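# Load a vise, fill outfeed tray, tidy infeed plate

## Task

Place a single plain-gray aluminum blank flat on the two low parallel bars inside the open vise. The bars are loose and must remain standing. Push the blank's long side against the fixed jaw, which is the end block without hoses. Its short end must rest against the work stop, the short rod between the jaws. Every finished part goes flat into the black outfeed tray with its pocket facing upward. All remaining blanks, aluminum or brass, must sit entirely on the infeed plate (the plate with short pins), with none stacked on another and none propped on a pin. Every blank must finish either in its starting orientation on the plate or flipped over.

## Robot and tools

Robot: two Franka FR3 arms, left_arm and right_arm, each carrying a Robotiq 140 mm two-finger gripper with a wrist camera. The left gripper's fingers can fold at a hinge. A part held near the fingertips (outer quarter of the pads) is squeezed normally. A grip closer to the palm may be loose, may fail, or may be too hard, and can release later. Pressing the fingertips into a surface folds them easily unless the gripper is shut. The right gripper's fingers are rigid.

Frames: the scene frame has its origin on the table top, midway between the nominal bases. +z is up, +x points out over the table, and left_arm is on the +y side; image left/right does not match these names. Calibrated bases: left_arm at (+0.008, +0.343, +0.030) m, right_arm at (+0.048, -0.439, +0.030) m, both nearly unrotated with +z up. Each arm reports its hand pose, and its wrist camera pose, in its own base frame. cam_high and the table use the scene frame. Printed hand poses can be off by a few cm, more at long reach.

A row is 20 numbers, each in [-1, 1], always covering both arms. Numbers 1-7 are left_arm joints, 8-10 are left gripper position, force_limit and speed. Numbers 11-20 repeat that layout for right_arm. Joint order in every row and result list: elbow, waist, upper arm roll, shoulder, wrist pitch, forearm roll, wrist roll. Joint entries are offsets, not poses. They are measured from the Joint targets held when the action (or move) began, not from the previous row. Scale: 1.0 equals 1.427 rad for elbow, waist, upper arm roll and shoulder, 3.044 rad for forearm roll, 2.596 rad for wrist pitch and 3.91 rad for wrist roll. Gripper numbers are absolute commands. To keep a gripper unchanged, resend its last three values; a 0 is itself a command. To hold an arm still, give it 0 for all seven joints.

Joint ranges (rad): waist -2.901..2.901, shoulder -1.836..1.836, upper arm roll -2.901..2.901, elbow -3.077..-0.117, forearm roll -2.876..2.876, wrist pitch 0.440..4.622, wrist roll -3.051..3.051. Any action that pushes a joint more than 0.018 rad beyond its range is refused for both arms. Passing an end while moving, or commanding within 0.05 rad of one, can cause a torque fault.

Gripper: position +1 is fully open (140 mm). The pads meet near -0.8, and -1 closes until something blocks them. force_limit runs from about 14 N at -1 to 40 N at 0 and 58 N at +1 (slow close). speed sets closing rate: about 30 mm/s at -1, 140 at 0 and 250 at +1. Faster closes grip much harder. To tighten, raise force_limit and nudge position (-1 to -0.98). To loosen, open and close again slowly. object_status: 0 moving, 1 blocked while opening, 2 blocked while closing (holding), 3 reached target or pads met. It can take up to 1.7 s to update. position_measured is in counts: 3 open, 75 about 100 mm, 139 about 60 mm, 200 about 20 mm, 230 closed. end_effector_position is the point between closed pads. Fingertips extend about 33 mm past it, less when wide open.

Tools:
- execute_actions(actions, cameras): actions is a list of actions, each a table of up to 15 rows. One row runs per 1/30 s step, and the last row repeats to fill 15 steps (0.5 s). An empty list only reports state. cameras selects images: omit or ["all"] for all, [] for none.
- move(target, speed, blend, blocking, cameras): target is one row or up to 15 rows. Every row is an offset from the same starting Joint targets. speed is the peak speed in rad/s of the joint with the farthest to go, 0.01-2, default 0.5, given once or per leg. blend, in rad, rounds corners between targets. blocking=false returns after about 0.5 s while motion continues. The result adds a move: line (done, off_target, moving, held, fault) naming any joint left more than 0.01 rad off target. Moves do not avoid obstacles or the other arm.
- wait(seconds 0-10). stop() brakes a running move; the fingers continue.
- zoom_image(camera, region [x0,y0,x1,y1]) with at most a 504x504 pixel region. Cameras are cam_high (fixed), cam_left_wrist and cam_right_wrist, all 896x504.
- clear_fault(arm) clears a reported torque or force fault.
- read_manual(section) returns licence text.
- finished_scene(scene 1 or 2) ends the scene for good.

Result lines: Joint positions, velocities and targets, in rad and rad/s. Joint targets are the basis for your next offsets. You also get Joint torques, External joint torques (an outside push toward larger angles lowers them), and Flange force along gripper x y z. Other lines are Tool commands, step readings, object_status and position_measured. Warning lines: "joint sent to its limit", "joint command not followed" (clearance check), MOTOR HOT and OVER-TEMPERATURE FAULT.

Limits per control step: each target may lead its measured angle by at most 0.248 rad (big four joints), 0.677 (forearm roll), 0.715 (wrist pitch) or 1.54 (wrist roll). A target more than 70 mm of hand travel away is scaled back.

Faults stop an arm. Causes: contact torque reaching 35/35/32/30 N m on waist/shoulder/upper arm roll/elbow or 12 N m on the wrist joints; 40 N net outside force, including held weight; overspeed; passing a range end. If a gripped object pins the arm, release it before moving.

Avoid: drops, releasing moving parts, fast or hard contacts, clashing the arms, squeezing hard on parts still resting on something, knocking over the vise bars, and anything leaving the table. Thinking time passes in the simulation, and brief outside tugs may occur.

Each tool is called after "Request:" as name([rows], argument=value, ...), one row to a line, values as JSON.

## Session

Request:
execute_actions(actions=[])

Request:
zoom_image(camera="cam_high", region=[180, 120, 700, 370])

Scene clock: 0.00 s.
left_arm: end_effector_position=(+0.2746, -0.1132, +0.3643) position_measured=3 object_status=3 end_effector_quat_wxyz=(+0.076, +0.784, -0.513, -0.341) | right_arm: end_effector_position=(+0.4580, +0.4983, +0.1243) position_measured=3 object_status=3 end_effector_quat_wxyz=(-0.143, +0.984, -0.098, +0.047)
Joint names: [elbow, waist, upper arm roll, shoulder, wrist pitch, forearm roll, wrist roll]
Joint positions: left_arm=[-1.879 -0.387 0.01 -0.113 1.052 -0.013 -0.793] | right_arm=[-2.044 0.792 0.011 0.291 2.612 0.198 -0.727]
Joint velocities: within noise
Joint torques (N m): no reading
External joint torques (N m): no reading
Flange force (N): no reading
Joint targets: left_arm=[-1.879 -0.387 0.010 -0.113 1.052 -0.013 -0.793] | right_arm=[-2.044 0.792 0.011 0.291 2.612 0.198 -0.727]
Tool commands: left_gripper/position=+1.0 left_gripper/force_limit=+1.0 left_gripper/speed=+1.0 right_gripper/position=+1.0 right_gripper/force_limit=+1.0 right_gripper/speed=+1.0
camera_calibration:
cam_left_wrist: T_world_to_cam=[[-0.751828, -0.46231, 0.470132, -0.0102087], [-0.0192608, 0.728107, 0.685192, -0.153849], [-0.659078, 0.506092, -0.556316, 0.583856], [0, 0, 0, 1]] pos_world=[0.374168, -0.188186, 0.435024]
cam_right_wrist: T_world_to_cam=[[-0.162425, -0.941056, -0.2967, 0.589701], [-0.96075, 0.0822969, 0.264928, 0.370218], [-0.224895, 0.328085, -0.917487, 0.189101], [0, 0, 0, 1]] pos_world=[0.493997, 0.462433, 0.25038]

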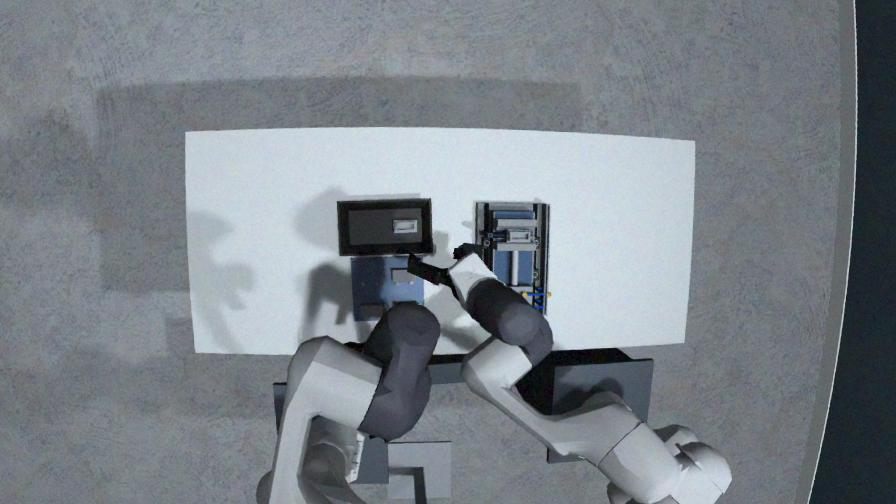

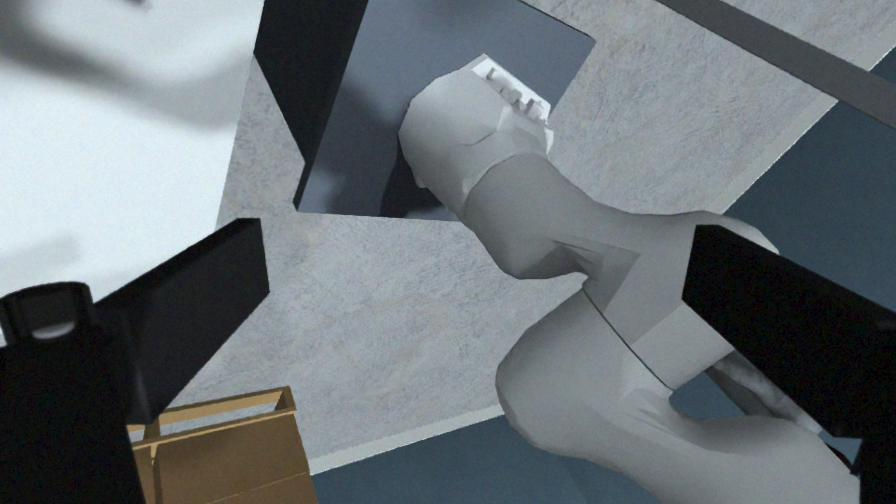

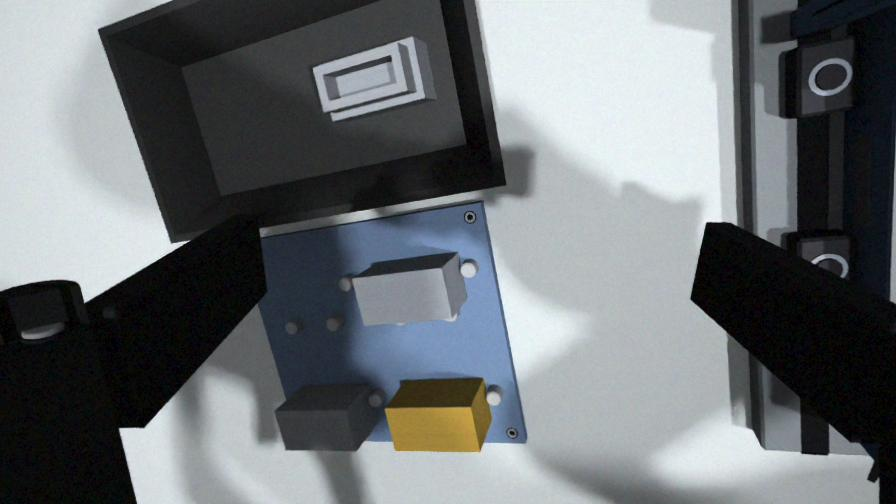

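Region (180, 120, 700, 370) is 520x250 pixels. A region can be at most 504 by 504 pixels.

Request:
execute_actions(actions=[], cameras=["cam_high", "cam_right_wrist"])

Scene clock: 44.17 s.
left_arm: end_effector_position=(+0.2746, -0.1132, +0.3643) position_measured=3 object_status=3 end_effector_quat_wxyz=(+0.076, +0.784, -0.513, -0.341) | right_arm: end_effector_position=(+0.4580, +0.4983, +0.1243) position_measured=3 object_status=3 end_effector_quat_wxyz=(-0.143, +0.984, -0.098, +0.047)
Joint names: [elbow, waist, upper arm roll, shoulder, wrist pitch, forearm roll, wrist roll]
Joint positions: left_arm=[-1.879 -0.387 0.01 -0.113 1.052 -0.013 -0.793] | right_arm=[-2.044 0.792 0.011 0.291 2.612 0.198 -0.727]
Joint velocities: within noise
Joint torques (N m): left_arm=[22.59 0.56 0.66 -26.29 0.38 0.83 0.01] | right_arm=[24.32 -0.27 1.12 -39.89 3.12 0.44 -0.08]
External joint torques (N m): left_arm=[0.11 0.58 0.81 0.05 0.04 0.1 -0.03] | right_arm=[1.28 -0.34 0.76 0.68 -0.07 0.03 -0.05]
Flange force (N): left_arm=[-0.8 -1.2 -0.5] | right_arm=[4.1 -4.8 2.3]
Joint targets: left_arm=[-1.879 -0.387 0.010 -0.113 1.052 -0.013 -0.793] | right_arm=[-2.044 0.792 0.011 0.291 2.612 0.198 -0.727]
Tool commands: left_gripper/position=+1.0 left_gripper/force_limit=+1.0 left_gripper/speed=+1.0 right_gripper/position=+1.0 right_gripper/force_limit=+1.0 right_gripper/speed=+1.0
camera_calibration:
cam_right_wrist: T_world_to_cam=[[-0.162425, -0.941056, -0.2967, 0.589701], [-0.96075, 0.082297, 0.264928, 0.370218], [-0.224895, 0.328085, -0.917487, 0.189101], [0, 0, 0, 1]] pos_world=[0.493997, 0.462433, 0.25038]
Images, in order (width x height): cam_high 896x504, cam_right_wrist 896x504.

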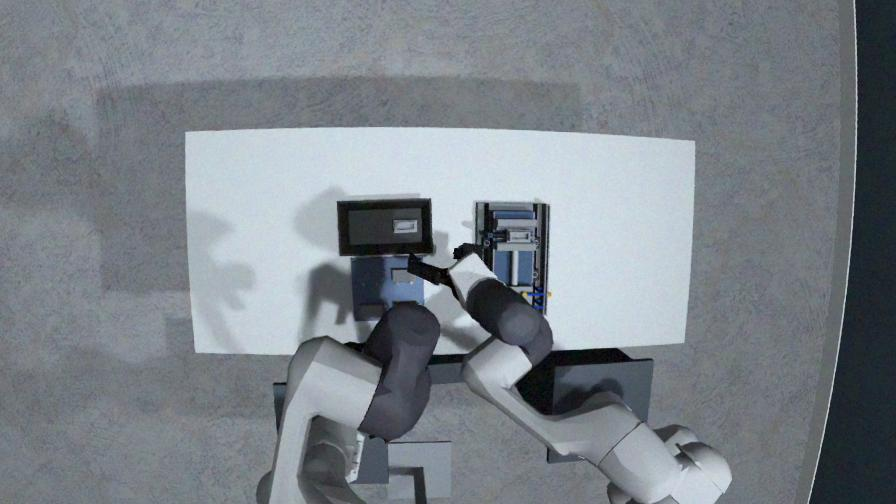

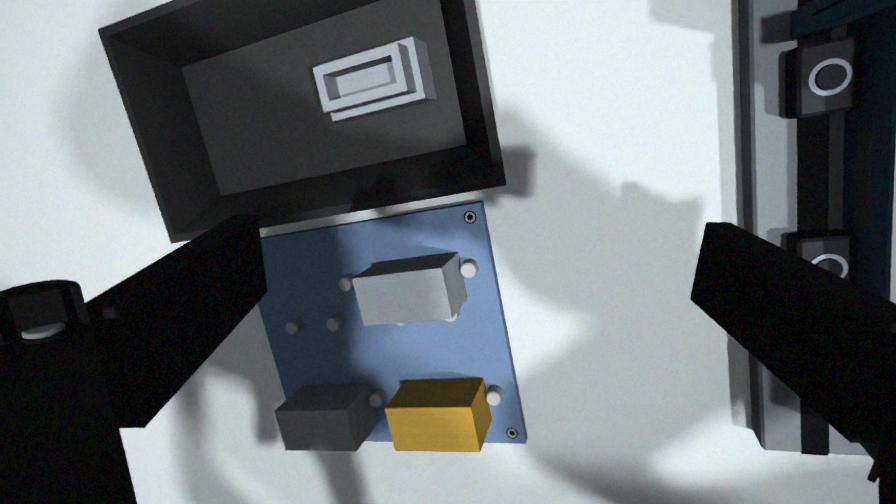

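Request:
zoom_image(camera="cam_high", region=[465, 190, 565, 250])

Request:
zoom_image(camera="cam_right_wrist", region=[100, 0, 560, 260])

Scaled by 5.040 from the camera's 896x504 image, which has a finer 1280x720 frame.

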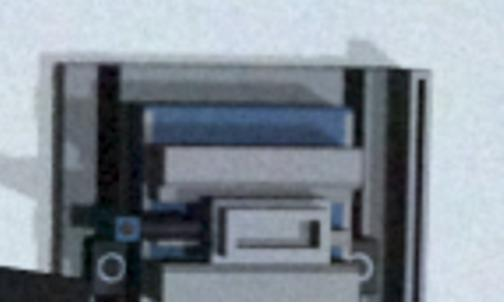

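Scaled by 1.096 from the camera's 896x504 image, which has a finer 1280x720 frame.

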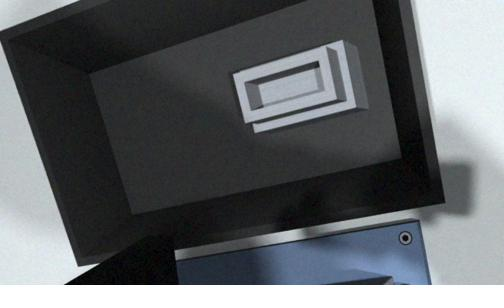

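Request:
move([
  [0,0,0,0,0,0,0,1,1,1,0.03083,-0.76524,-0.00771,-0.55431,-0.42835,-0.06505,-0.3,1,1,1],
  [0.54415,-0.21444,-0.00701,0.56447,0.28621,0.00427,0.42737,1,1,1,0.03083,-0.76524,-0.00771,-0.55431,-0.42835,-0.06505,-0.3,1,1,1],
], speed=[0.9, 0.9], blend=[0.1, 0], cameras=["cam_high", "cam_left_wrist"])

Scene clock: 100.57 s.
left_arm: end_effector_position=(+0.5719, -0.4770, +0.1994) position_measured=3 object_status=3 end_effector_quat_wxyz=(-0.003, -0.003, +1.000, +0.000) | right_arm: end_effector_position=(+0.3705, -0.1140, +0.4417) position_measured=3 object_status=3 end_effector_quat_wxyz=(-0.001, +1.000, +0.013, +0.003)
Joint names: [elbow, waist, upper arm roll, shoulder, wrist pitch, forearm roll, wrist roll]
Joint positions: left_arm=[-1.104 -0.693 -0.001 0.692 1.793 -0.004 0.873] | right_arm=[-1.999 -0.298 -0.002 -0.5 1.504 0.003 -1.897]
Joint velocities: left_arm=[0 0 -0.001 -0.001 0 0.001 0.007] | right_arm=[within noise]
Joint torques (N m): left_arm=[25.08 0.6 1.18 -52.56 2.77 1.12 0.03] | right_arm=[25 -0.77 0.45 -13.22 2.4 0.59 -0.21]
External joint torques (N m): left_arm=[0.58 0.72 0.73 -0.09 0.32 0.4 0.03] | right_arm=[1.21 -0.76 0.91 0.84 -0.27 -0.33 -0.21]
Flange force (N): left_arm=[-3.3 -1.4 -0.6] | right_arm=[5.0 1.4 -5.4]
Joint targets: left_arm=[-1.103 -0.693 0.000 0.692 1.795 0.000 0.878] | right_arm=[-2.000 -0.300 0.000 -0.499 1.500 0.000 -1.901]
move: done
camera_calibration:
cam_left_wrist: T_world_to_cam=[[-0.00430753, 0.999991, 0.0000444378, 0.486431], [0.942778, 0.00404626, 0.333397, -0.595632], [0.333394, 0.00147801, -0.942786, 0.140926], [0, 0, 0, 1]] pos_world=[0.516661, -0.484225, 0.331424]
Images, in order (width x height): cam_high 896x504, cam_left_wrist 896x504.

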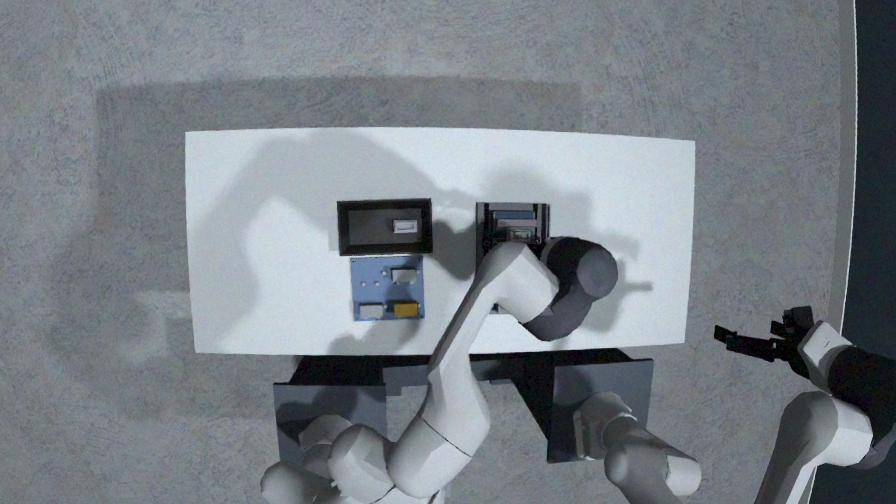

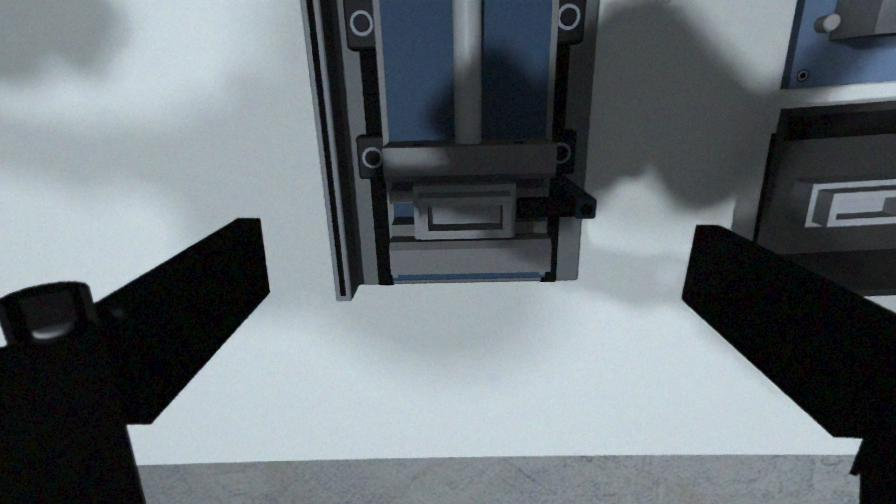

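Request:
zoom_image(camera="cam_left_wrist", region=[366, 130, 606, 290])

Scaled by 2.100 from the camera's 896x504 image, which has a finer 1280x720 frame.

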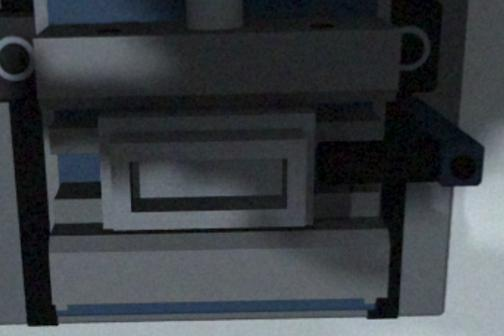

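Request:
zoom_image(camera="cam_left_wrist", region=[400, 172, 530, 248])

Request:
zoom_image(camera="cam_high", region=[490, 220, 540, 250])

Scaled by 3.877 from the camera's 896x504 image, which has a finer 1280x720 frame.

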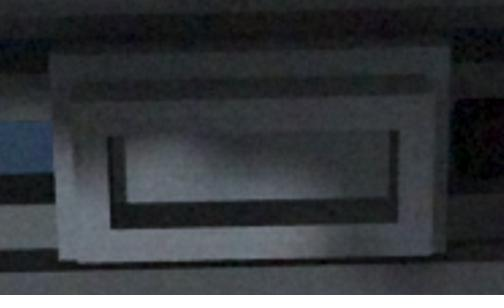

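Scaled by 10.080 from the camera's 896x504 image, which has a finer 1280x720 frame.

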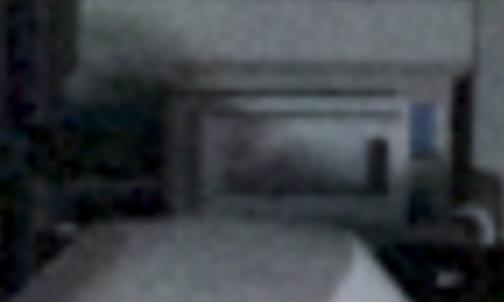

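Request:
zoom_image(camera="cam_left_wrist", region=[380, 225, 560, 290])

Request:
zoom_image(camera="cam_left_wrist", region=[376, 130, 566, 195])

Scaled by 2.800 from the camera's 896x504 image, which has a finer 1280x720 frame.

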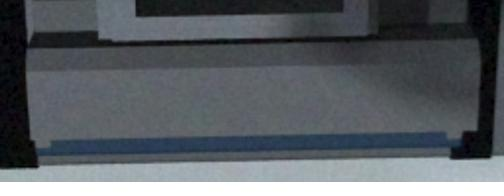

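Scaled by 2.653 from the camera's 896x504 image, which has a finer 1280x720 frame.

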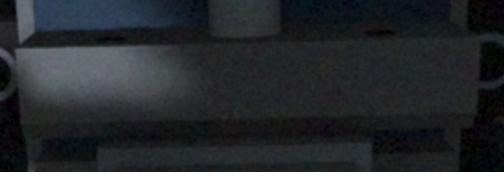

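Request:
move(target=[-0.01577,0.00855,0,0.04373,0.0339,0.00099,-0.00102,-0.027,-0.5,-1,0,0,0,0,0,0,0,1,1,1], speed=0.2, cameras=["cam_left_wrist"])

Scene clock: 168.43 s.
left_arm: end_effector_position=(+0.5858, -0.4766, +0.1488) position_measured=132 object_status=0 end_effector_quat_wxyz=(-0.001, -0.007, +1.000, +0.000) | right_arm: end_effector_position=(+0.3704, -0.1140, +0.4416) position_measured=3 object_status=3 end_effector_quat_wxyz=(-0.001, +1.000, +0.013, +0.003)
Joint names: [elbow, waist, upper arm roll, shoulder, wrist pitch, forearm roll, wrist roll]
Joint positions: left_arm=[-1.126 -0.682 -0.001 0.756 1.881 -0.001 0.875] | right_arm=[-1.999 -0.298 -0.002 -0.5 1.504 0.003 -1.897]
Joint velocities: within noise
Joint torques (N m): left_arm=[24.77 0.72 1.17 -53.87 2.78 1.09 -0.1] | right_arm=[25.05 -0.72 0.44 -13.26 2.46 0.64 -0.2]
External joint torques (N m): left_arm=[0.16 0.71 0.59 0.1 0.31 0.37 -0.1] | right_arm=[1.38 -0.7 0.94 0.64 -0.19 -0.27 -0.2]
Flange force (N): left_arm=[-1.1 0.1 0.5] | right_arm=[4.8 1.2 -5.6]
Joint targets: left_arm=[-1.126 -0.681 0.000 0.754 1.883 0.003 0.874] | right_arm=[-2.000 -0.300 0.000 -0.499 1.500 0.000 -1.901]
move: done
camera_calibration:
cam_left_wrist: T_world_to_cam=[[-0.0126163, 0.99992, 0.000672256, 0.490852], [0.94141, 0.0116515, 0.337062, -0.588033], [0.337028, 0.00488537, -0.941482, 0.0878592], [0, 0, 0, 1]] pos_world=[0.530162, -0.48439, 0.280592]
Images, in order (width x height): cam_left_wrist 896x504.

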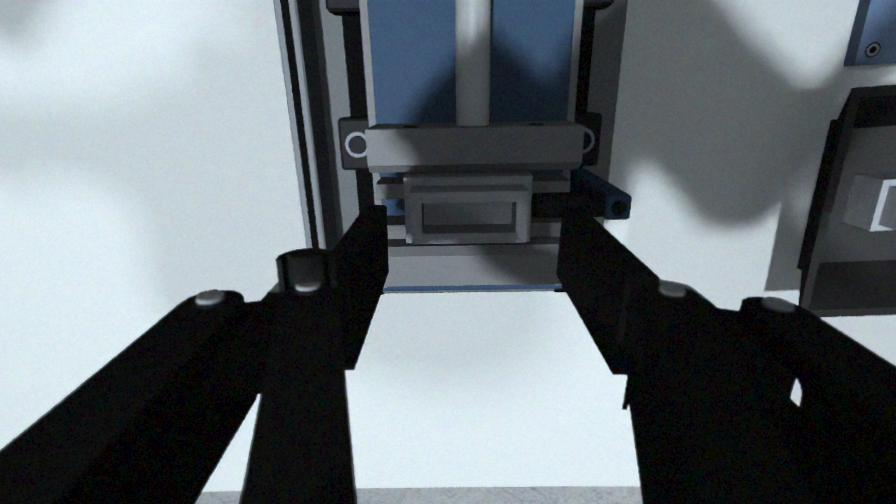

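Request:
zoom_image(camera="cam_left_wrist", region=[376, 160, 576, 300])

Scaled by 2.520 from the camera's 896x504 image, which has a finer 1280x720 frame.

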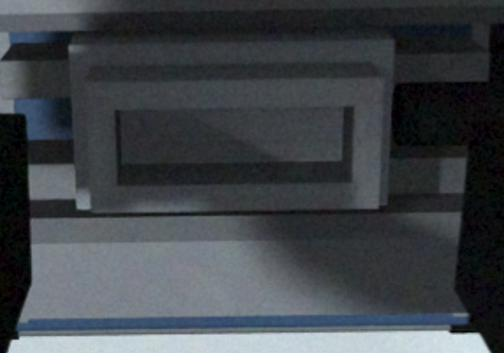

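Request:
move(target=[-0.03826,0.00042,0,0.02649,0.03586,0,-0.00256,-0.027,-0.5,-1,0,0,0,0,0,0,0,1,1,1], speed=0.08, cameras=["cam_left_wrist"])

Request:
zoom_image(camera="cam_left_wrist", region=[366, 180, 586, 320])

Scene clock: 217.70 s.
left_arm: end_effector_position=(+0.5875, -0.4777, +0.1044) position_measured=132 object_status=3 end_effector_quat_wxyz=(+0.000, -0.010, +1.000, -0.001) | right_arm: end_effector_position=(+0.3703, -0.1140, +0.4416) position_measured=3 object_status=3 end_effector_quat_wxyz=(-0.001, +1.000, +0.013, +0.003)
Joint names: [elbow, waist, upper arm roll, shoulder, wrist pitch, forearm roll, wrist roll]
Joint positions: left_arm=[-1.18 -0.682 -0.001 0.792 1.973 -0.001 0.868] | right_arm=[-1.999 -0.298 -0.002 -0.5 1.504 0.002 -1.897]
Joint velocities: left_arm=[0 0 0 0 0.005 0.001 -0.001] | right_arm=[within noise]
Joint torques (N m): left_arm=[24.4 1.01 1.2 -54.39 2.9 1.02 -0.21] | right_arm=[25.05 -0.62 0.45 -13.14 2.47 0.65 -0.2]
External joint torques (N m): left_arm=[-0.06 0.94 0.56 0.1 0.41 0.32 -0.21] | right_arm=[1.35 -0.64 0.87 0.78 -0.18 -0.27 -0.2]
Flange force (N): left_arm=[0.5 1.6 1.0] | right_arm=[5.2 1.4 -5.6]
Joint targets: left_arm=[-1.180 -0.680 0.000 0.792 1.976 0.003 0.864] | right_arm=[-2.000 -0.300 0.000 -0.499 1.500 0.000 -1.901]
move: done
camera_calibration:
cam_left_wrist: T_world_to_cam=[[-0.0199138, 0.999801, -0.0011412, 0.496391], [0.940485, 0.0191197, 0.339296, -0.570743], [0.33925, 0.00568338, -0.940679, 0.0444783], [0, 0, 0, 1]] pos_world=[0.531571, -0.485633, 0.236057]
Images, in order (width x height): cam_left_wrist 896x504.

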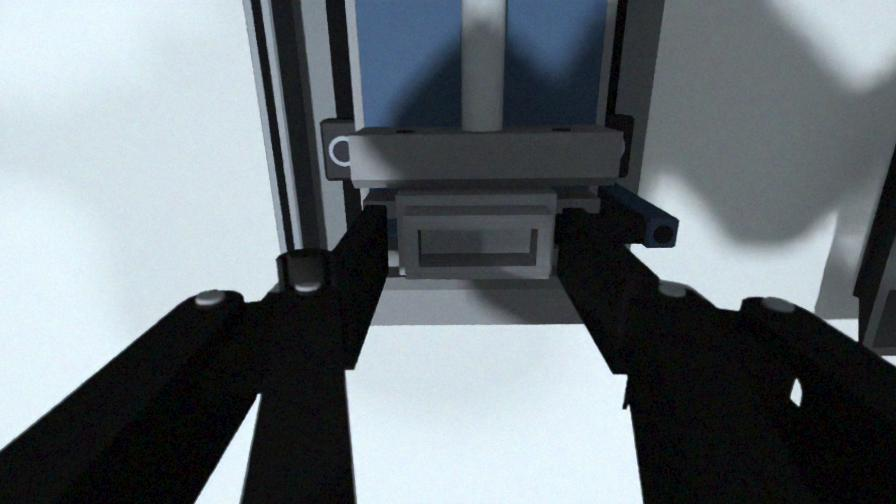

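Scaled by 2.291 from the camera's 896x504 image, which has a finer 1280x720 frame.

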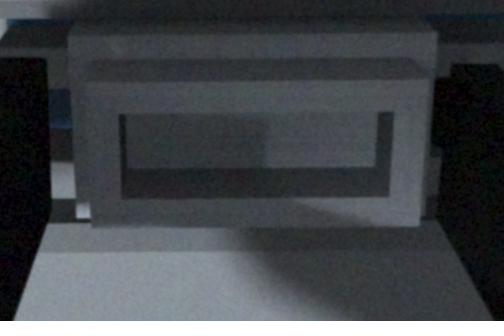

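Request:
move(target=[-0.00568,0.00086,0,-0.00117,0.00247,0,0.00031,-0.027,-0.5,-1,0,0,0,0,0,0,0,1,1,1], speed=0.05, cameras=["cam_left_wrist"])

Request:
zoom_image(camera="cam_left_wrist", region=[366, 180, 586, 320])

Scene clock: 244.57 s.
left_arm: end_effector_position=(+0.5873, -0.4763, +0.1013) position_measured=132 object_status=3 end_effector_quat_wxyz=(+0.000, -0.011, +1.000, -0.001) | right_arm: end_effector_position=(+0.3703, -0.1140, +0.4415) position_measured=3 object_status=3 end_effector_quat_wxyz=(-0.001, +1.000, +0.013, +0.003)
Joint names: [elbow, waist, upper arm roll, shoulder, wrist pitch, forearm roll, wrist roll]
Joint positions: left_arm=[-1.187 -0.68 -0.001 0.792 1.979 -0.001 0.867] | right_arm=[-1.999 -0.298 -0.002 -0.5 1.504 0.002 -1.897]
Joint velocities: left_arm=[0 -0.001 -0.001 0 0.003 0.001 0] | right_arm=[within noise]
Joint torques (N m): left_arm=[24.18 0.99 1.16 -54.47 2.82 1 -0.15] | right_arm=[25.04 -0.65 0.41 -13.21 2.45 0.67 -0.21]
External joint torques (N m): left_arm=[-0.26 0.98 0.55 0.04 0.34 0.31 -0.15] | right_arm=[1.29 -0.65 0.87 0.8 -0.2 -0.25 -0.21]
Flange force (N): left_arm=[1.7 2.8 1.0] | right_arm=[5.1 1.4 -5.5]
Joint targets: left_arm=[-1.188 -0.679 0.000 0.790 1.983 0.003 0.865] | right_arm=[-2.000 -0.300 0.000 -0.499 1.500 0.000 -1.901]
move: done
camera_calibration:
cam_left_wrist: T_world_to_cam=[[-0.0218386, 0.999761, -0.000280864, 0.496058], [0.940771, 0.0206451, 0.338414, -0.568913], [0.338339, 0.00712627, -0.940997, 0.0428803], [0, 0, 0, 1]] pos_world=[0.531542, -0.4845, 0.233018]
Images, in order (width x height): cam_left_wrist 896x504.

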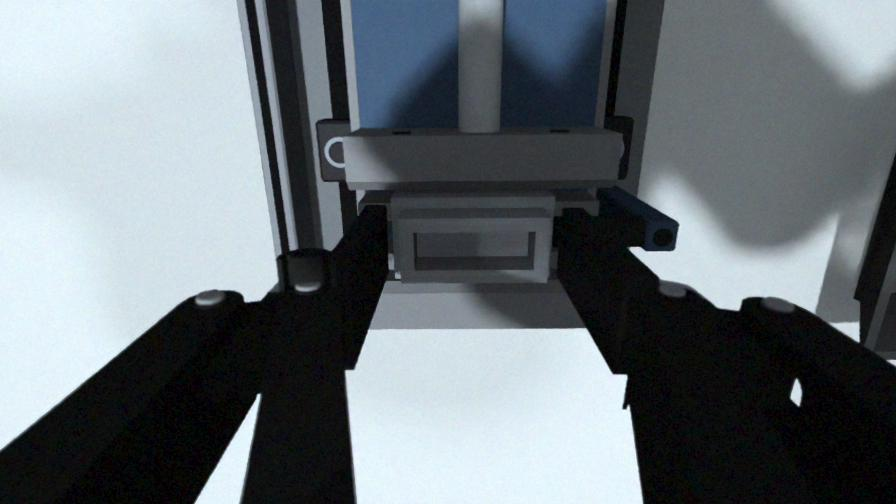

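Scaled by 2.291 from the camera's 896x504 image, which has a finer 1280x720 frame.

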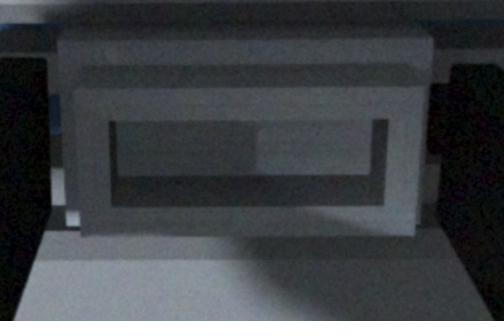

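Request:
move(target=[0,0,0,0,0,0,0,-1,-0.5,-1,0,0,0,0,0,0,0,1,1,1], speed=0.05, cameras=["cam_left_wrist"])

Request:
zoom_image(camera="cam_left_wrist", region=[366, 180, 586, 320])

Scene clock: 257.70 s.
left_arm: end_effector_position=(+0.5883, -0.4767, +0.1022) position_measured=152 object_status=0 end_effector_quat_wxyz=(+0.001, -0.011, +1.000, -0.002) | right_arm: end_effector_position=(+0.3703, -0.1140, +0.4415) position_measured=3 object_status=3 end_effector_quat_wxyz=(-0.001, +1.000, +0.013, +0.003)
Joint names: [elbow, waist, upper arm roll, shoulder, wrist pitch, forearm roll, wrist roll]
Joint positions: left_arm=[-1.188 -0.68 -0.001 0.79 1.982 0 0.867] | right_arm=[-1.999 -0.298 -0.002 -0.5 1.504 0.002 -1.897]
Joint velocities: within noise
Joint torques (N m): left_arm=[23.66 1.02 1.66 -53.23 2.52 0.99 -0.13] | right_arm=[25 -0.63 0.43 -13.3 2.47 0.66 -0.19]
External joint torques (N m): left_arm=[-0.66 0.86 0.96 1.01 0.05 0.29 -0.13] | right_arm=[1.33 -0.68 0.84 0.56 -0.18 -0.26 -0.19]
Flange force (N): left_arm=[0.0 1.3 1.7] | right_arm=[4.5 1.2 -5.3]
Joint targets: left_arm=[-1.188 -0.679 0.000 0.790 1.983 0.003 0.865] | right_arm=[-2.000 -0.300 0.000 -0.499 1.500 0.000 -1.901]
move: done
camera_calibration:
cam_left_wrist: T_world_to_cam=[[-0.0220377, 0.999754, -0.00231087, 0.49678], [0.939817, 0.0215047, 0.341, -0.569376], [0.340966, 0.00534306, -0.94006, 0.0409129], [0, 0, 0, 1]] pos_world=[0.532108, -0.484632, 0.233766]
Images, in order (width x height): cam_left_wrist 896x504.

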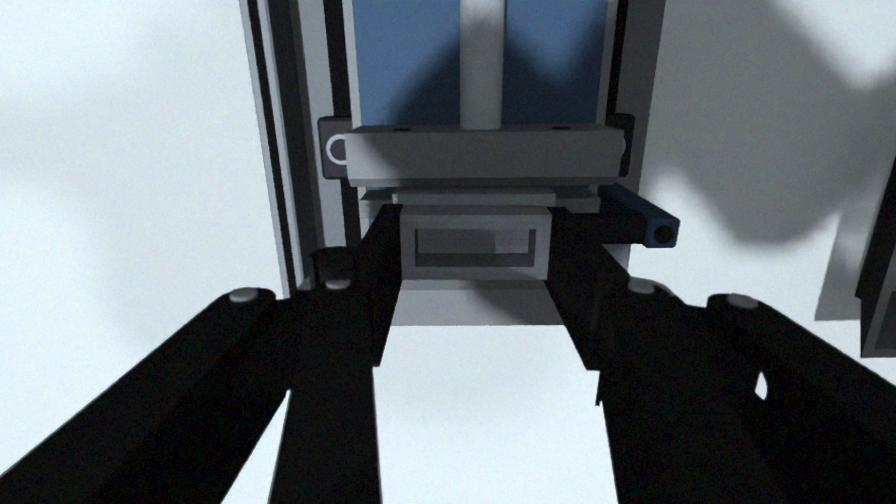

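Scaled by 2.291 from the camera's 896x504 image, which has a finer 1280x720 frame.

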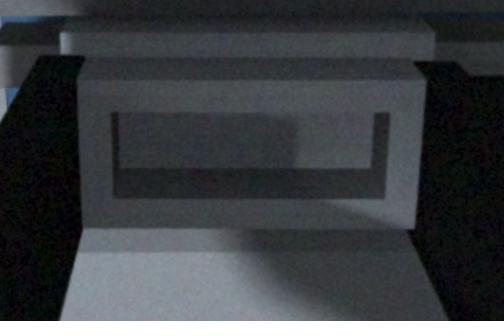

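Request:
wait(seconds=1.0, cameras=[])

Scene clock: 261.10 s.
left_arm: end_effector_position=(+0.5883, -0.4767, +0.1022) position_measured=152 object_status=2 end_effector_quat_wxyz=(+0.001, -0.011, +1.000, -0.002) | right_arm: end_effector_position=(+0.3702, -0.1140, +0.4415) position_measured=3 object_status=3 end_effector_quat_wxyz=(-0.001, +1.000, +0.013, +0.003)
Joint names: [elbow, waist, upper arm roll, shoulder, wrist pitch, forearm roll, wrist roll]
Joint positions: left_arm=[-1.188 -0.68 -0.001 0.79 1.982 0 0.867] | right_arm=[-1.999 -0.298 -0.002 -0.5 1.504 0.002 -1.897]
Joint velocities: within noise
Joint torques (N m): left_arm=[23.82 0.91 1.55 -53.19 2.52 0.97 -0.14] | right_arm=[25.1 -0.7 0.43 -13.29 2.49 0.67 -0.22]
External joint torques (N m): left_arm=[-0.5 0.73 0.83 1.05 0.05 0.27 -0.14] | right_arm=[1.44 -0.68 0.92 0.56 -0.15 -0.24 -0.22]
Flange force (N): left_arm=[-1.0 0.2 1.6] | right_arm=[4.8 1.3 -5.6]
Joint targets: left_arm=[-1.188 -0.679 0.000 0.790 1.983 0.003 0.865] | right_arm=[-2.000 -0.300 0.000 -0.499 1.500 0.000 -1.901]
Tool commands: left_gripper/position=-1.0 left_gripper/force_limit=-0.5 left_gripper/speed=-1.0 right_gripper/position=+1.0 right_gripper/force_limit=+1.0 right_gripper/speed=+1.0
wait: 1.00 s; at rest from the start
No camera images: "cameras" was empty.

Request:
move([
  [0.00907,-0.00087,0,-0.01048,-0.01074,0,-0.00032,-1,-0.5,-1,0,0,0,0,0,0,0,1,1,1],
  [0.04896,-0.00087,0,-0.03439,-0.04582,0,-0.00032,-1,-0.5,-1,0,0,0,0,0,0,0,1,1,1],
], speed=[0.03, 0.12], blend=[0.01, 0], cameras=["cam_left_wrist", "cam_high"])

Request:
zoom_image(camera="cam_left_wrist", region=[336, 130, 636, 300])

Scene clock: 287.07 s.
left_arm: end_effector_position=(+0.5864, -0.4751, +0.1590) position_measured=152 object_status=2 end_effector_quat_wxyz=(+0.000, -0.011, +1.000, -0.001) | right_arm: end_effector_position=(+0.3702, -0.1140, +0.4415) position_measured=3 object_status=3 end_effector_quat_wxyz=(-0.001, +1.000, +0.013, +0.003)
Joint names: [elbow, waist, upper arm roll, shoulder, wrist pitch, forearm roll, wrist roll]
Joint positions: left_arm=[-1.121 -0.68 -0.001 0.744 1.866 0 0.867] | right_arm=[-2 -0.299 -0.002 -0.5 1.504 0.002 -1.897]
Joint velocities: left_arm=[-0.001 -0.002 0.001 0 -0.005 0 0.001] | right_arm=[within noise]
Joint torques (N m): left_arm=[25.58 0.6 1.15 -54.66 2.46 0.98 -0.21] | right_arm=[25.1 -0.63 0.3 -13.2 2.49 0.68 -0.22]
External joint torques (N m): left_arm=[0.85 0.5 0.52 -0.74 -0.04 0.25 -0.21] | right_arm=[1.41 -0.61 0.8 0.71 -0.16 -0.23 -0.22]
Flange force (N): left_arm=[-3.0 -2.1 -2.0] | right_arm=[5.1 1.5 -5.7]
Joint targets: left_arm=[-1.119 -0.680 0.000 0.741 1.864 0.003 0.864] | right_arm=[-2.000 -0.300 0.000 -0.499 1.500 0.000 -1.901]
move: done
camera_calibration:
cam_left_wrist: T_world_to_cam=[[-0.0220289, 0.999757, -0.000802201, 0.495062], [0.940424, 0.0209939, 0.339355, -0.587349], [0.339289, 0.00672122, -0.940658, 0.0967636], [0, 0, 0, 1]] pos_world=[0.530432, -0.483262, 0.290738]
Images, in order (width x height): cam_high 896x504, cam_left_wrist 896x504.

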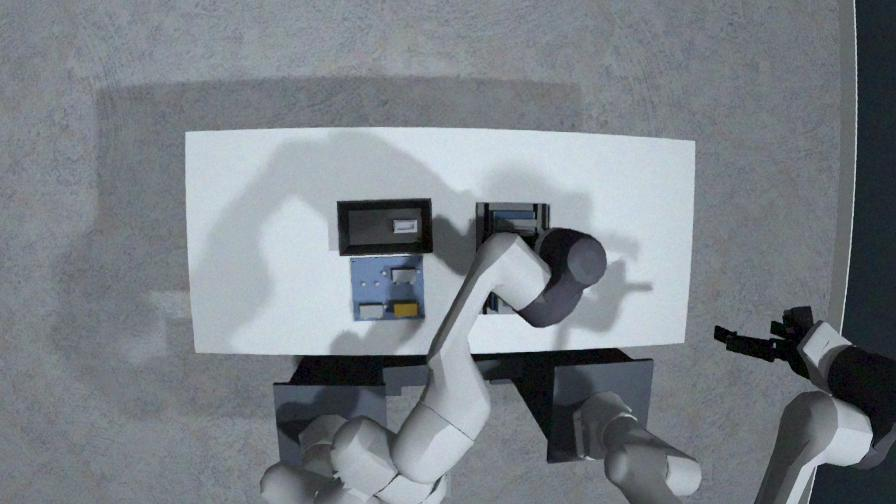

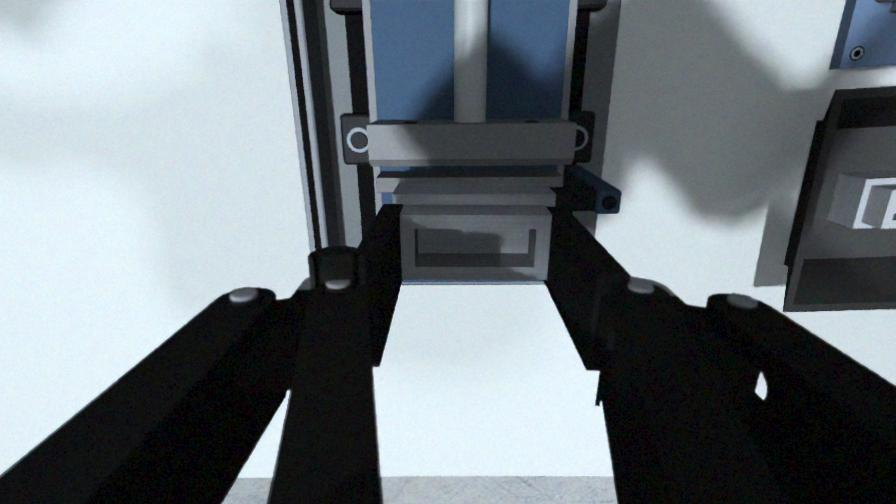

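Scaled by 1.680 from the camera's 896x504 image, which has a finer 1280x720 frame.

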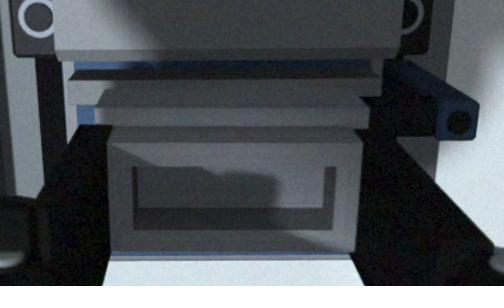

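Request:
move(target=[-0.55676,0.35652,0,-0.35284,0.11183,0,0.13134,-1,-0.5,-1,0,0,0,0,0,0,0,1,1,1], speed=0.45, cameras=["cam_high", "cam_left_wrist"])

Request:
zoom_image(camera="cam_high", region=[465, 190, 565, 250])

Scene clock: 294.60 s.
left_arm: end_effector_position=(+0.5996, -0.1032, +0.1584) position_measured=152 object_status=2 end_effector_quat_wxyz=(-0.002, -0.014, +1.000, +0.000) | right_arm: end_effector_position=(+0.3702, -0.1140, +0.4415) position_measured=3 object_status=3 end_effector_quat_wxyz=(-0.001, +1.000, +0.013, +0.003)
Joint names: [elbow, waist, upper arm roll, shoulder, wrist pitch, forearm roll, wrist roll]
Joint positions: left_arm=[-1.913 -0.171 0.001 0.242 2.151 0 1.373] | right_arm=[-2 -0.299 -0.002 -0.5 1.504 0.002 -1.897]
Joint velocities: left_arm=[0 0 0 -0.001 0 0 0.008] | right_arm=[within noise]
Joint torques (N m): left_arm=[23.93 0.6 0.57 -40.6 2.89 0.91 0.13] | right_arm=[25.08 -0.68 0.38 -13.15 2.5 0.7 -0.25]
External joint torques (N m): left_arm=[0.45 0.59 0.34 -1.29 0.47 0.24 0.13] | right_arm=[1.38 -0.73 0.78 0.76 -0.15 -0.23 -0.25]
Flange force (N): left_arm=[2.2 1.5 -0.9] | right_arm=[5.1 1.7 -5.6]
Joint targets: left_arm=[-1.913 -0.171 0.000 0.238 2.154 0.003 1.378] | right_arm=[-2.000 -0.300 0.000 -0.499 1.500 0.000 -1.901]
move: done
camera_calibration:
cam_left_wrist: T_world_to_cam=[[-0.0272297, 0.999628, 0.00178885, 0.126165], [0.941874, 0.0250569, 0.335029, -0.607129], [0.33486, 0.0108076, -0.942206, 0.0924748], [0, 0, 0, 1]] pos_world=[0.544309, -0.111904, 0.290311]
Images, in order (width x height): cam_high 896x504, cam_left_wrist 896x504.

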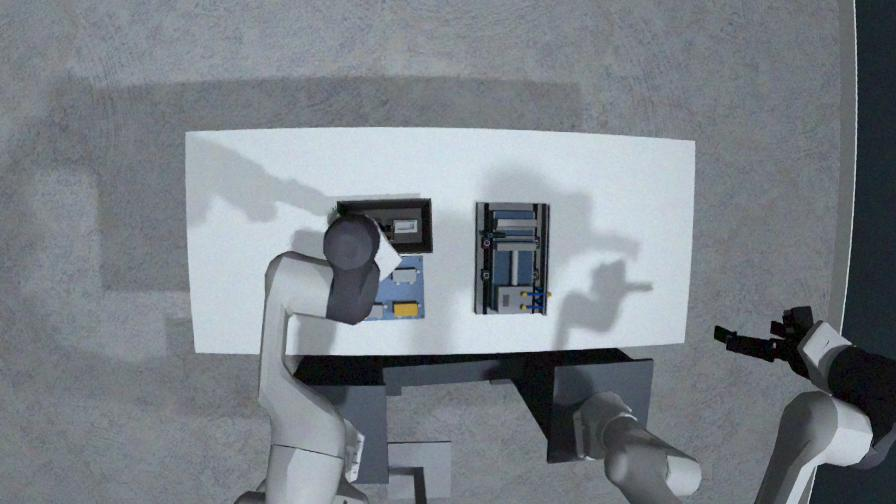

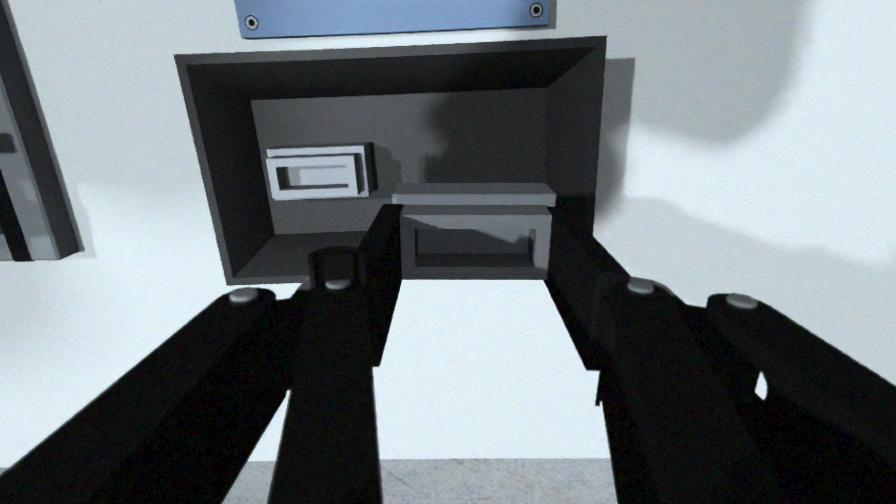

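Scaled by 5.040 from the camera's 896x504 image, which has a finer 1280x720 frame.

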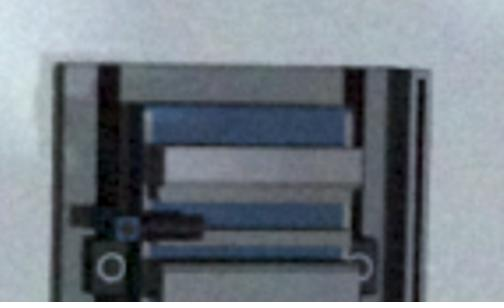

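Request:
move(target=[-0.06897,-0.00076,0,0.11318,0.09937,0,-0.01133,-1,-0.5,-1,0,0,0,0,0,0,0,1,1,1], speed=0.15, cameras=["cam_left_wrist"])

Scene clock: 324.77 s.
left_arm: end_effector_position=(+0.5947, -0.1023, +0.0419) position_measured=152 object_status=2 end_effector_quat_wxyz=(-0.002, -0.031, +1.000, +0.000) | right_arm: end_effector_position=(+0.3702, -0.1140, +0.4414) position_measured=3 object_status=3 end_effector_quat_wxyz=(-0.001, +1.000, +0.013, +0.003)
Joint names: [elbow, waist, upper arm roll, shoulder, wrist pitch, forearm roll, wrist roll]
Joint positions: left_arm=[-2.012 -0.171 0.001 0.4 2.408 0 1.338] | right_arm=[-2 -0.299 -0.002 -0.5 1.504 0.002 -1.897]
Joint velocities: left_arm=[0 0 0.001 0.001 0.004 0 -0.005] | right_arm=[within noise]
Joint torques (N m): left_arm=[21.68 0.58 0.7 -42.39 2.91 0.76 -0.32] | right_arm=[25.13 -0.63 0.36 -13.22 2.49 0.71 -0.19]
External joint torques (N m): left_arm=[0.6 0.61 0.36 -0.68 0.48 0.24 -0.32] | right_arm=[1.4 -0.59 0.88 0.73 -0.16 -0.21 -0.19]
Flange force (N): left_arm=[-0.1 0.3 -0.4] | right_arm=[5.2 1.3 -5.7]
Joint targets: left_arm=[-2.011 -0.172 0.000 0.399 2.412 0.003 1.333] | right_arm=[-2.000 -0.300 0.000 -0.499 1.500 0.000 -1.901]
move: done
camera_calibration:
cam_left_wrist: T_world_to_cam=[[-0.0617146, 0.998092, 0.00206139, 0.145745], [0.94039, 0.0574545, 0.335209, -0.559299], [0.334451, 0.0226258, -0.942142, -0.0142002], [0, 0, 0, 1]] pos_world=[0.539703, -0.113012, 0.173803]
Images, in order (width x height): cam_left_wrist 896x504.

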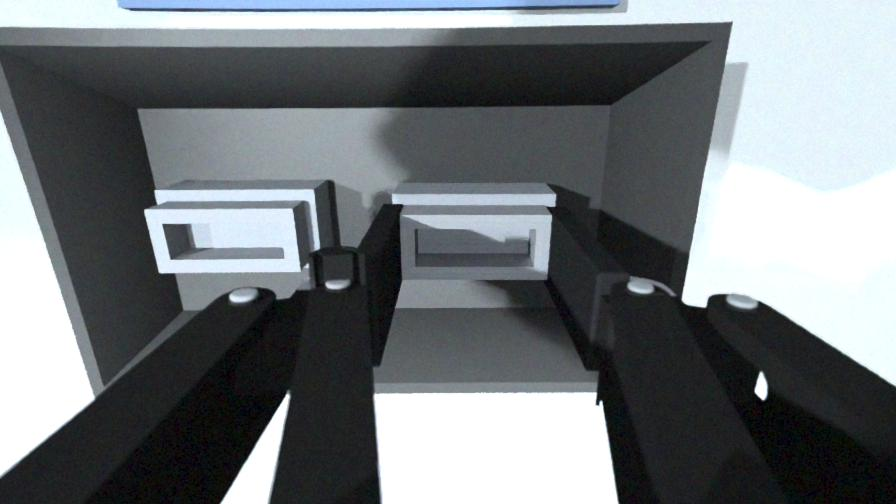

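Request:
move(target=[-0.0011,0,0,0.01157,0.00696,0,0,-1,-0.5,-1,0,0,0,0,0,0,0,1,1,1], speed=0.02, cameras=["cam_left_wrist"])

Scene clock: 334.77 s.
left_arm: end_effector_position=(+0.5951, -0.1024, +0.0344) position_measured=152 object_status=2 end_effector_quat_wxyz=(-0.001, -0.032, +0.999, +0.000) | right_arm: end_effector_position=(+0.3702, -0.1140, +0.4414) position_measured=3 object_status=3 end_effector_quat_wxyz=(-0.001, +1.000, +0.013, +0.003)
Joint names: [elbow, waist, upper arm roll, shoulder, wrist pitch, forearm roll, wrist roll]
Joint positions: left_arm=[-2.012 -0.171 0.001 0.414 2.424 0 1.337] | right_arm=[-2 -0.299 -0.002 -0.5 1.504 0.002 -1.897]
Joint velocities: within noise
Joint torques (N m): left_arm=[20.99 0.11 0.51 -40.14 3.33 0.76 -0.19] | right_arm=[25.02 -0.63 0.38 -13.25 2.51 0.72 -0.22]
External joint torques (N m): left_arm=[0.01 0.11 0.14 1.89 0.88 0.24 -0.19] | right_arm=[1.21 -0.59 0.89 0.86 -0.16 -0.2 -0.22]
Flange force (N): left_arm=[-3.2 -1.0 5.2] | right_arm=[5.1 1.3 -5.1]
Joint targets: left_arm=[-2.013 -0.172 0.000 0.416 2.430 0.003 1.333] | right_arm=[-2.000 -0.300 0.000 -0.499 1.500 0.000 -1.901]
move: done
camera_calibration:
cam_left_wrist: T_world_to_cam=[[-0.0629468, 0.998015, 0.00187977, 0.146607], [0.940034, 0.058657, 0.335999, -0.556865], [0.335222, 0.0229171, -0.941861, -0.0218337], [0, 0, 0, 1]] pos_world=[0.540019, -0.113151, 0.166266]
Images, in order (width x height): cam_left_wrist 896x504.

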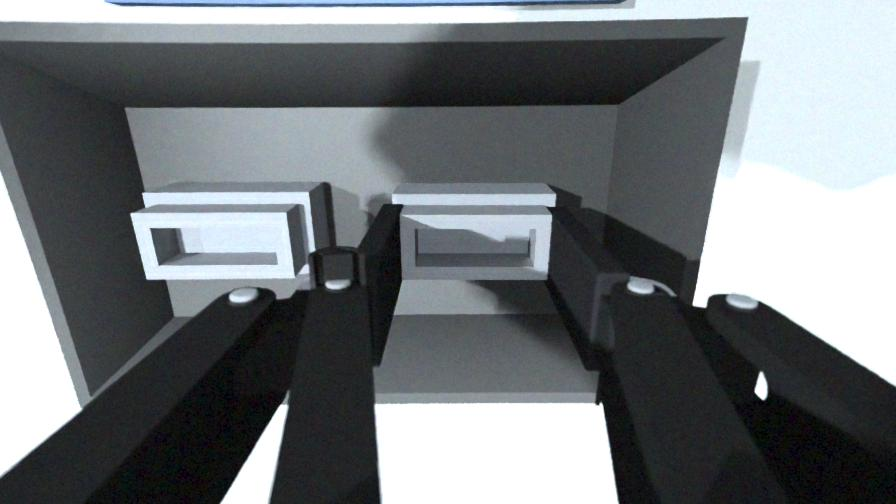

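Request:
move(target=[-0.0001,0,0,0.0009,0.00054,0,0,-1,-0.5,-1,0,0,0,0,0,0,0,1,1,1], speed=0.02, cameras=["cam_left_wrist"])

Request:
zoom_image(camera="cam_left_wrist", region=[120, 160, 620, 320])

Scene clock: 342.30 s.
left_arm: end_effector_position=(+0.5958, -0.1025, +0.0344) position_measured=152 object_status=2 end_effector_quat_wxyz=(+0.000, -0.032, +0.999, +0.000) | right_arm: end_effector_position=(+0.3701, -0.1140, +0.4414) position_measured=3 object_status=3 end_effector_quat_wxyz=(-0.001, +1.000, +0.013, +0.003)
Joint names: [elbow, waist, upper arm roll, shoulder, wrist pitch, forearm roll, wrist roll]
Joint positions: left_arm=[-2.012 -0.171 0.001 0.415 2.426 0 1.337] | right_arm=[-2 -0.299 -0.002 -0.5 1.504 0.002 -1.898]
Joint velocities: left_arm=[-0.001 0.001 0 0.003 0.003 0.001 0.001] | right_arm=[within noise]
Joint torques (N m): left_arm=[20.95 0.6 0.83 -40.96 3.17 0.75 -0.19] | right_arm=[24.99 -0.69 0.38 -13.23 2.5 0.7 -0.27]
External joint torques (N m): left_arm=[0.07 0.6 0.45 0.98 0.74 0.23 -0.19] | right_arm=[1.28 -0.68 0.86 0.7 -0.15 -0.22 -0.27]
Flange force (N): left_arm=[-1.6 0.2 3.3] | right_arm=[4.8 1.4 -5.2]
Joint targets: left_arm=[-2.013 -0.172 0.000 0.417 2.432 0.003 1.333] | right_arm=[-2.000 -0.300 0.000 -0.499 1.500 0.000 -1.901]
move: done
camera_calibration:
cam_left_wrist: T_world_to_cam=[[-0.0629115, 0.998018, 0.00140738, 0.14676], [0.939323, 0.0587349, 0.337969, -0.55712], [0.337216, 0.0225841, -0.941156, -0.0233292], [0, 0, 0, 1]] pos_world=[0.540415, -0.11322, 0.166126]
Images, in order (width x height): cam_left_wrist 896x504.

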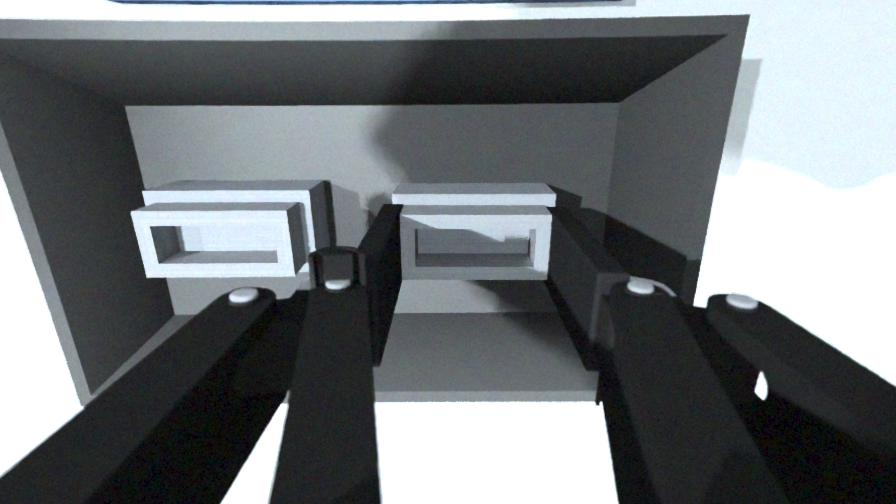

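Scaled by 1.008 from the camera's 896x504 image, which has a finer 1280x720 frame.

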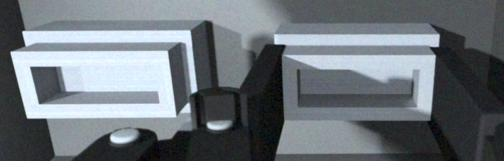

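Request:
zoom_image(camera="cam_left_wrist", region=[120, 170, 360, 290])

Request:
zoom_image(camera="cam_left_wrist", region=[360, 170, 600, 290])

Scaled by 2.100 from the camera's 896x504 image, which has a finer 1280x720 frame.

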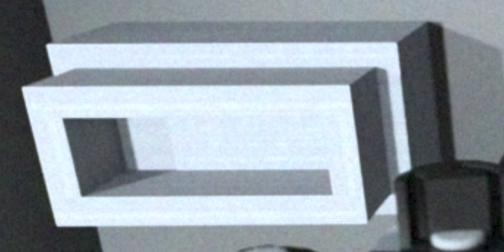

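Scaled by 2.100 from the camera's 896x504 image, which has a finer 1280x720 frame.

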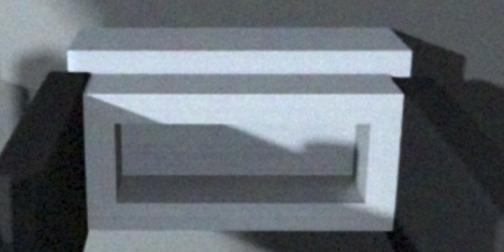

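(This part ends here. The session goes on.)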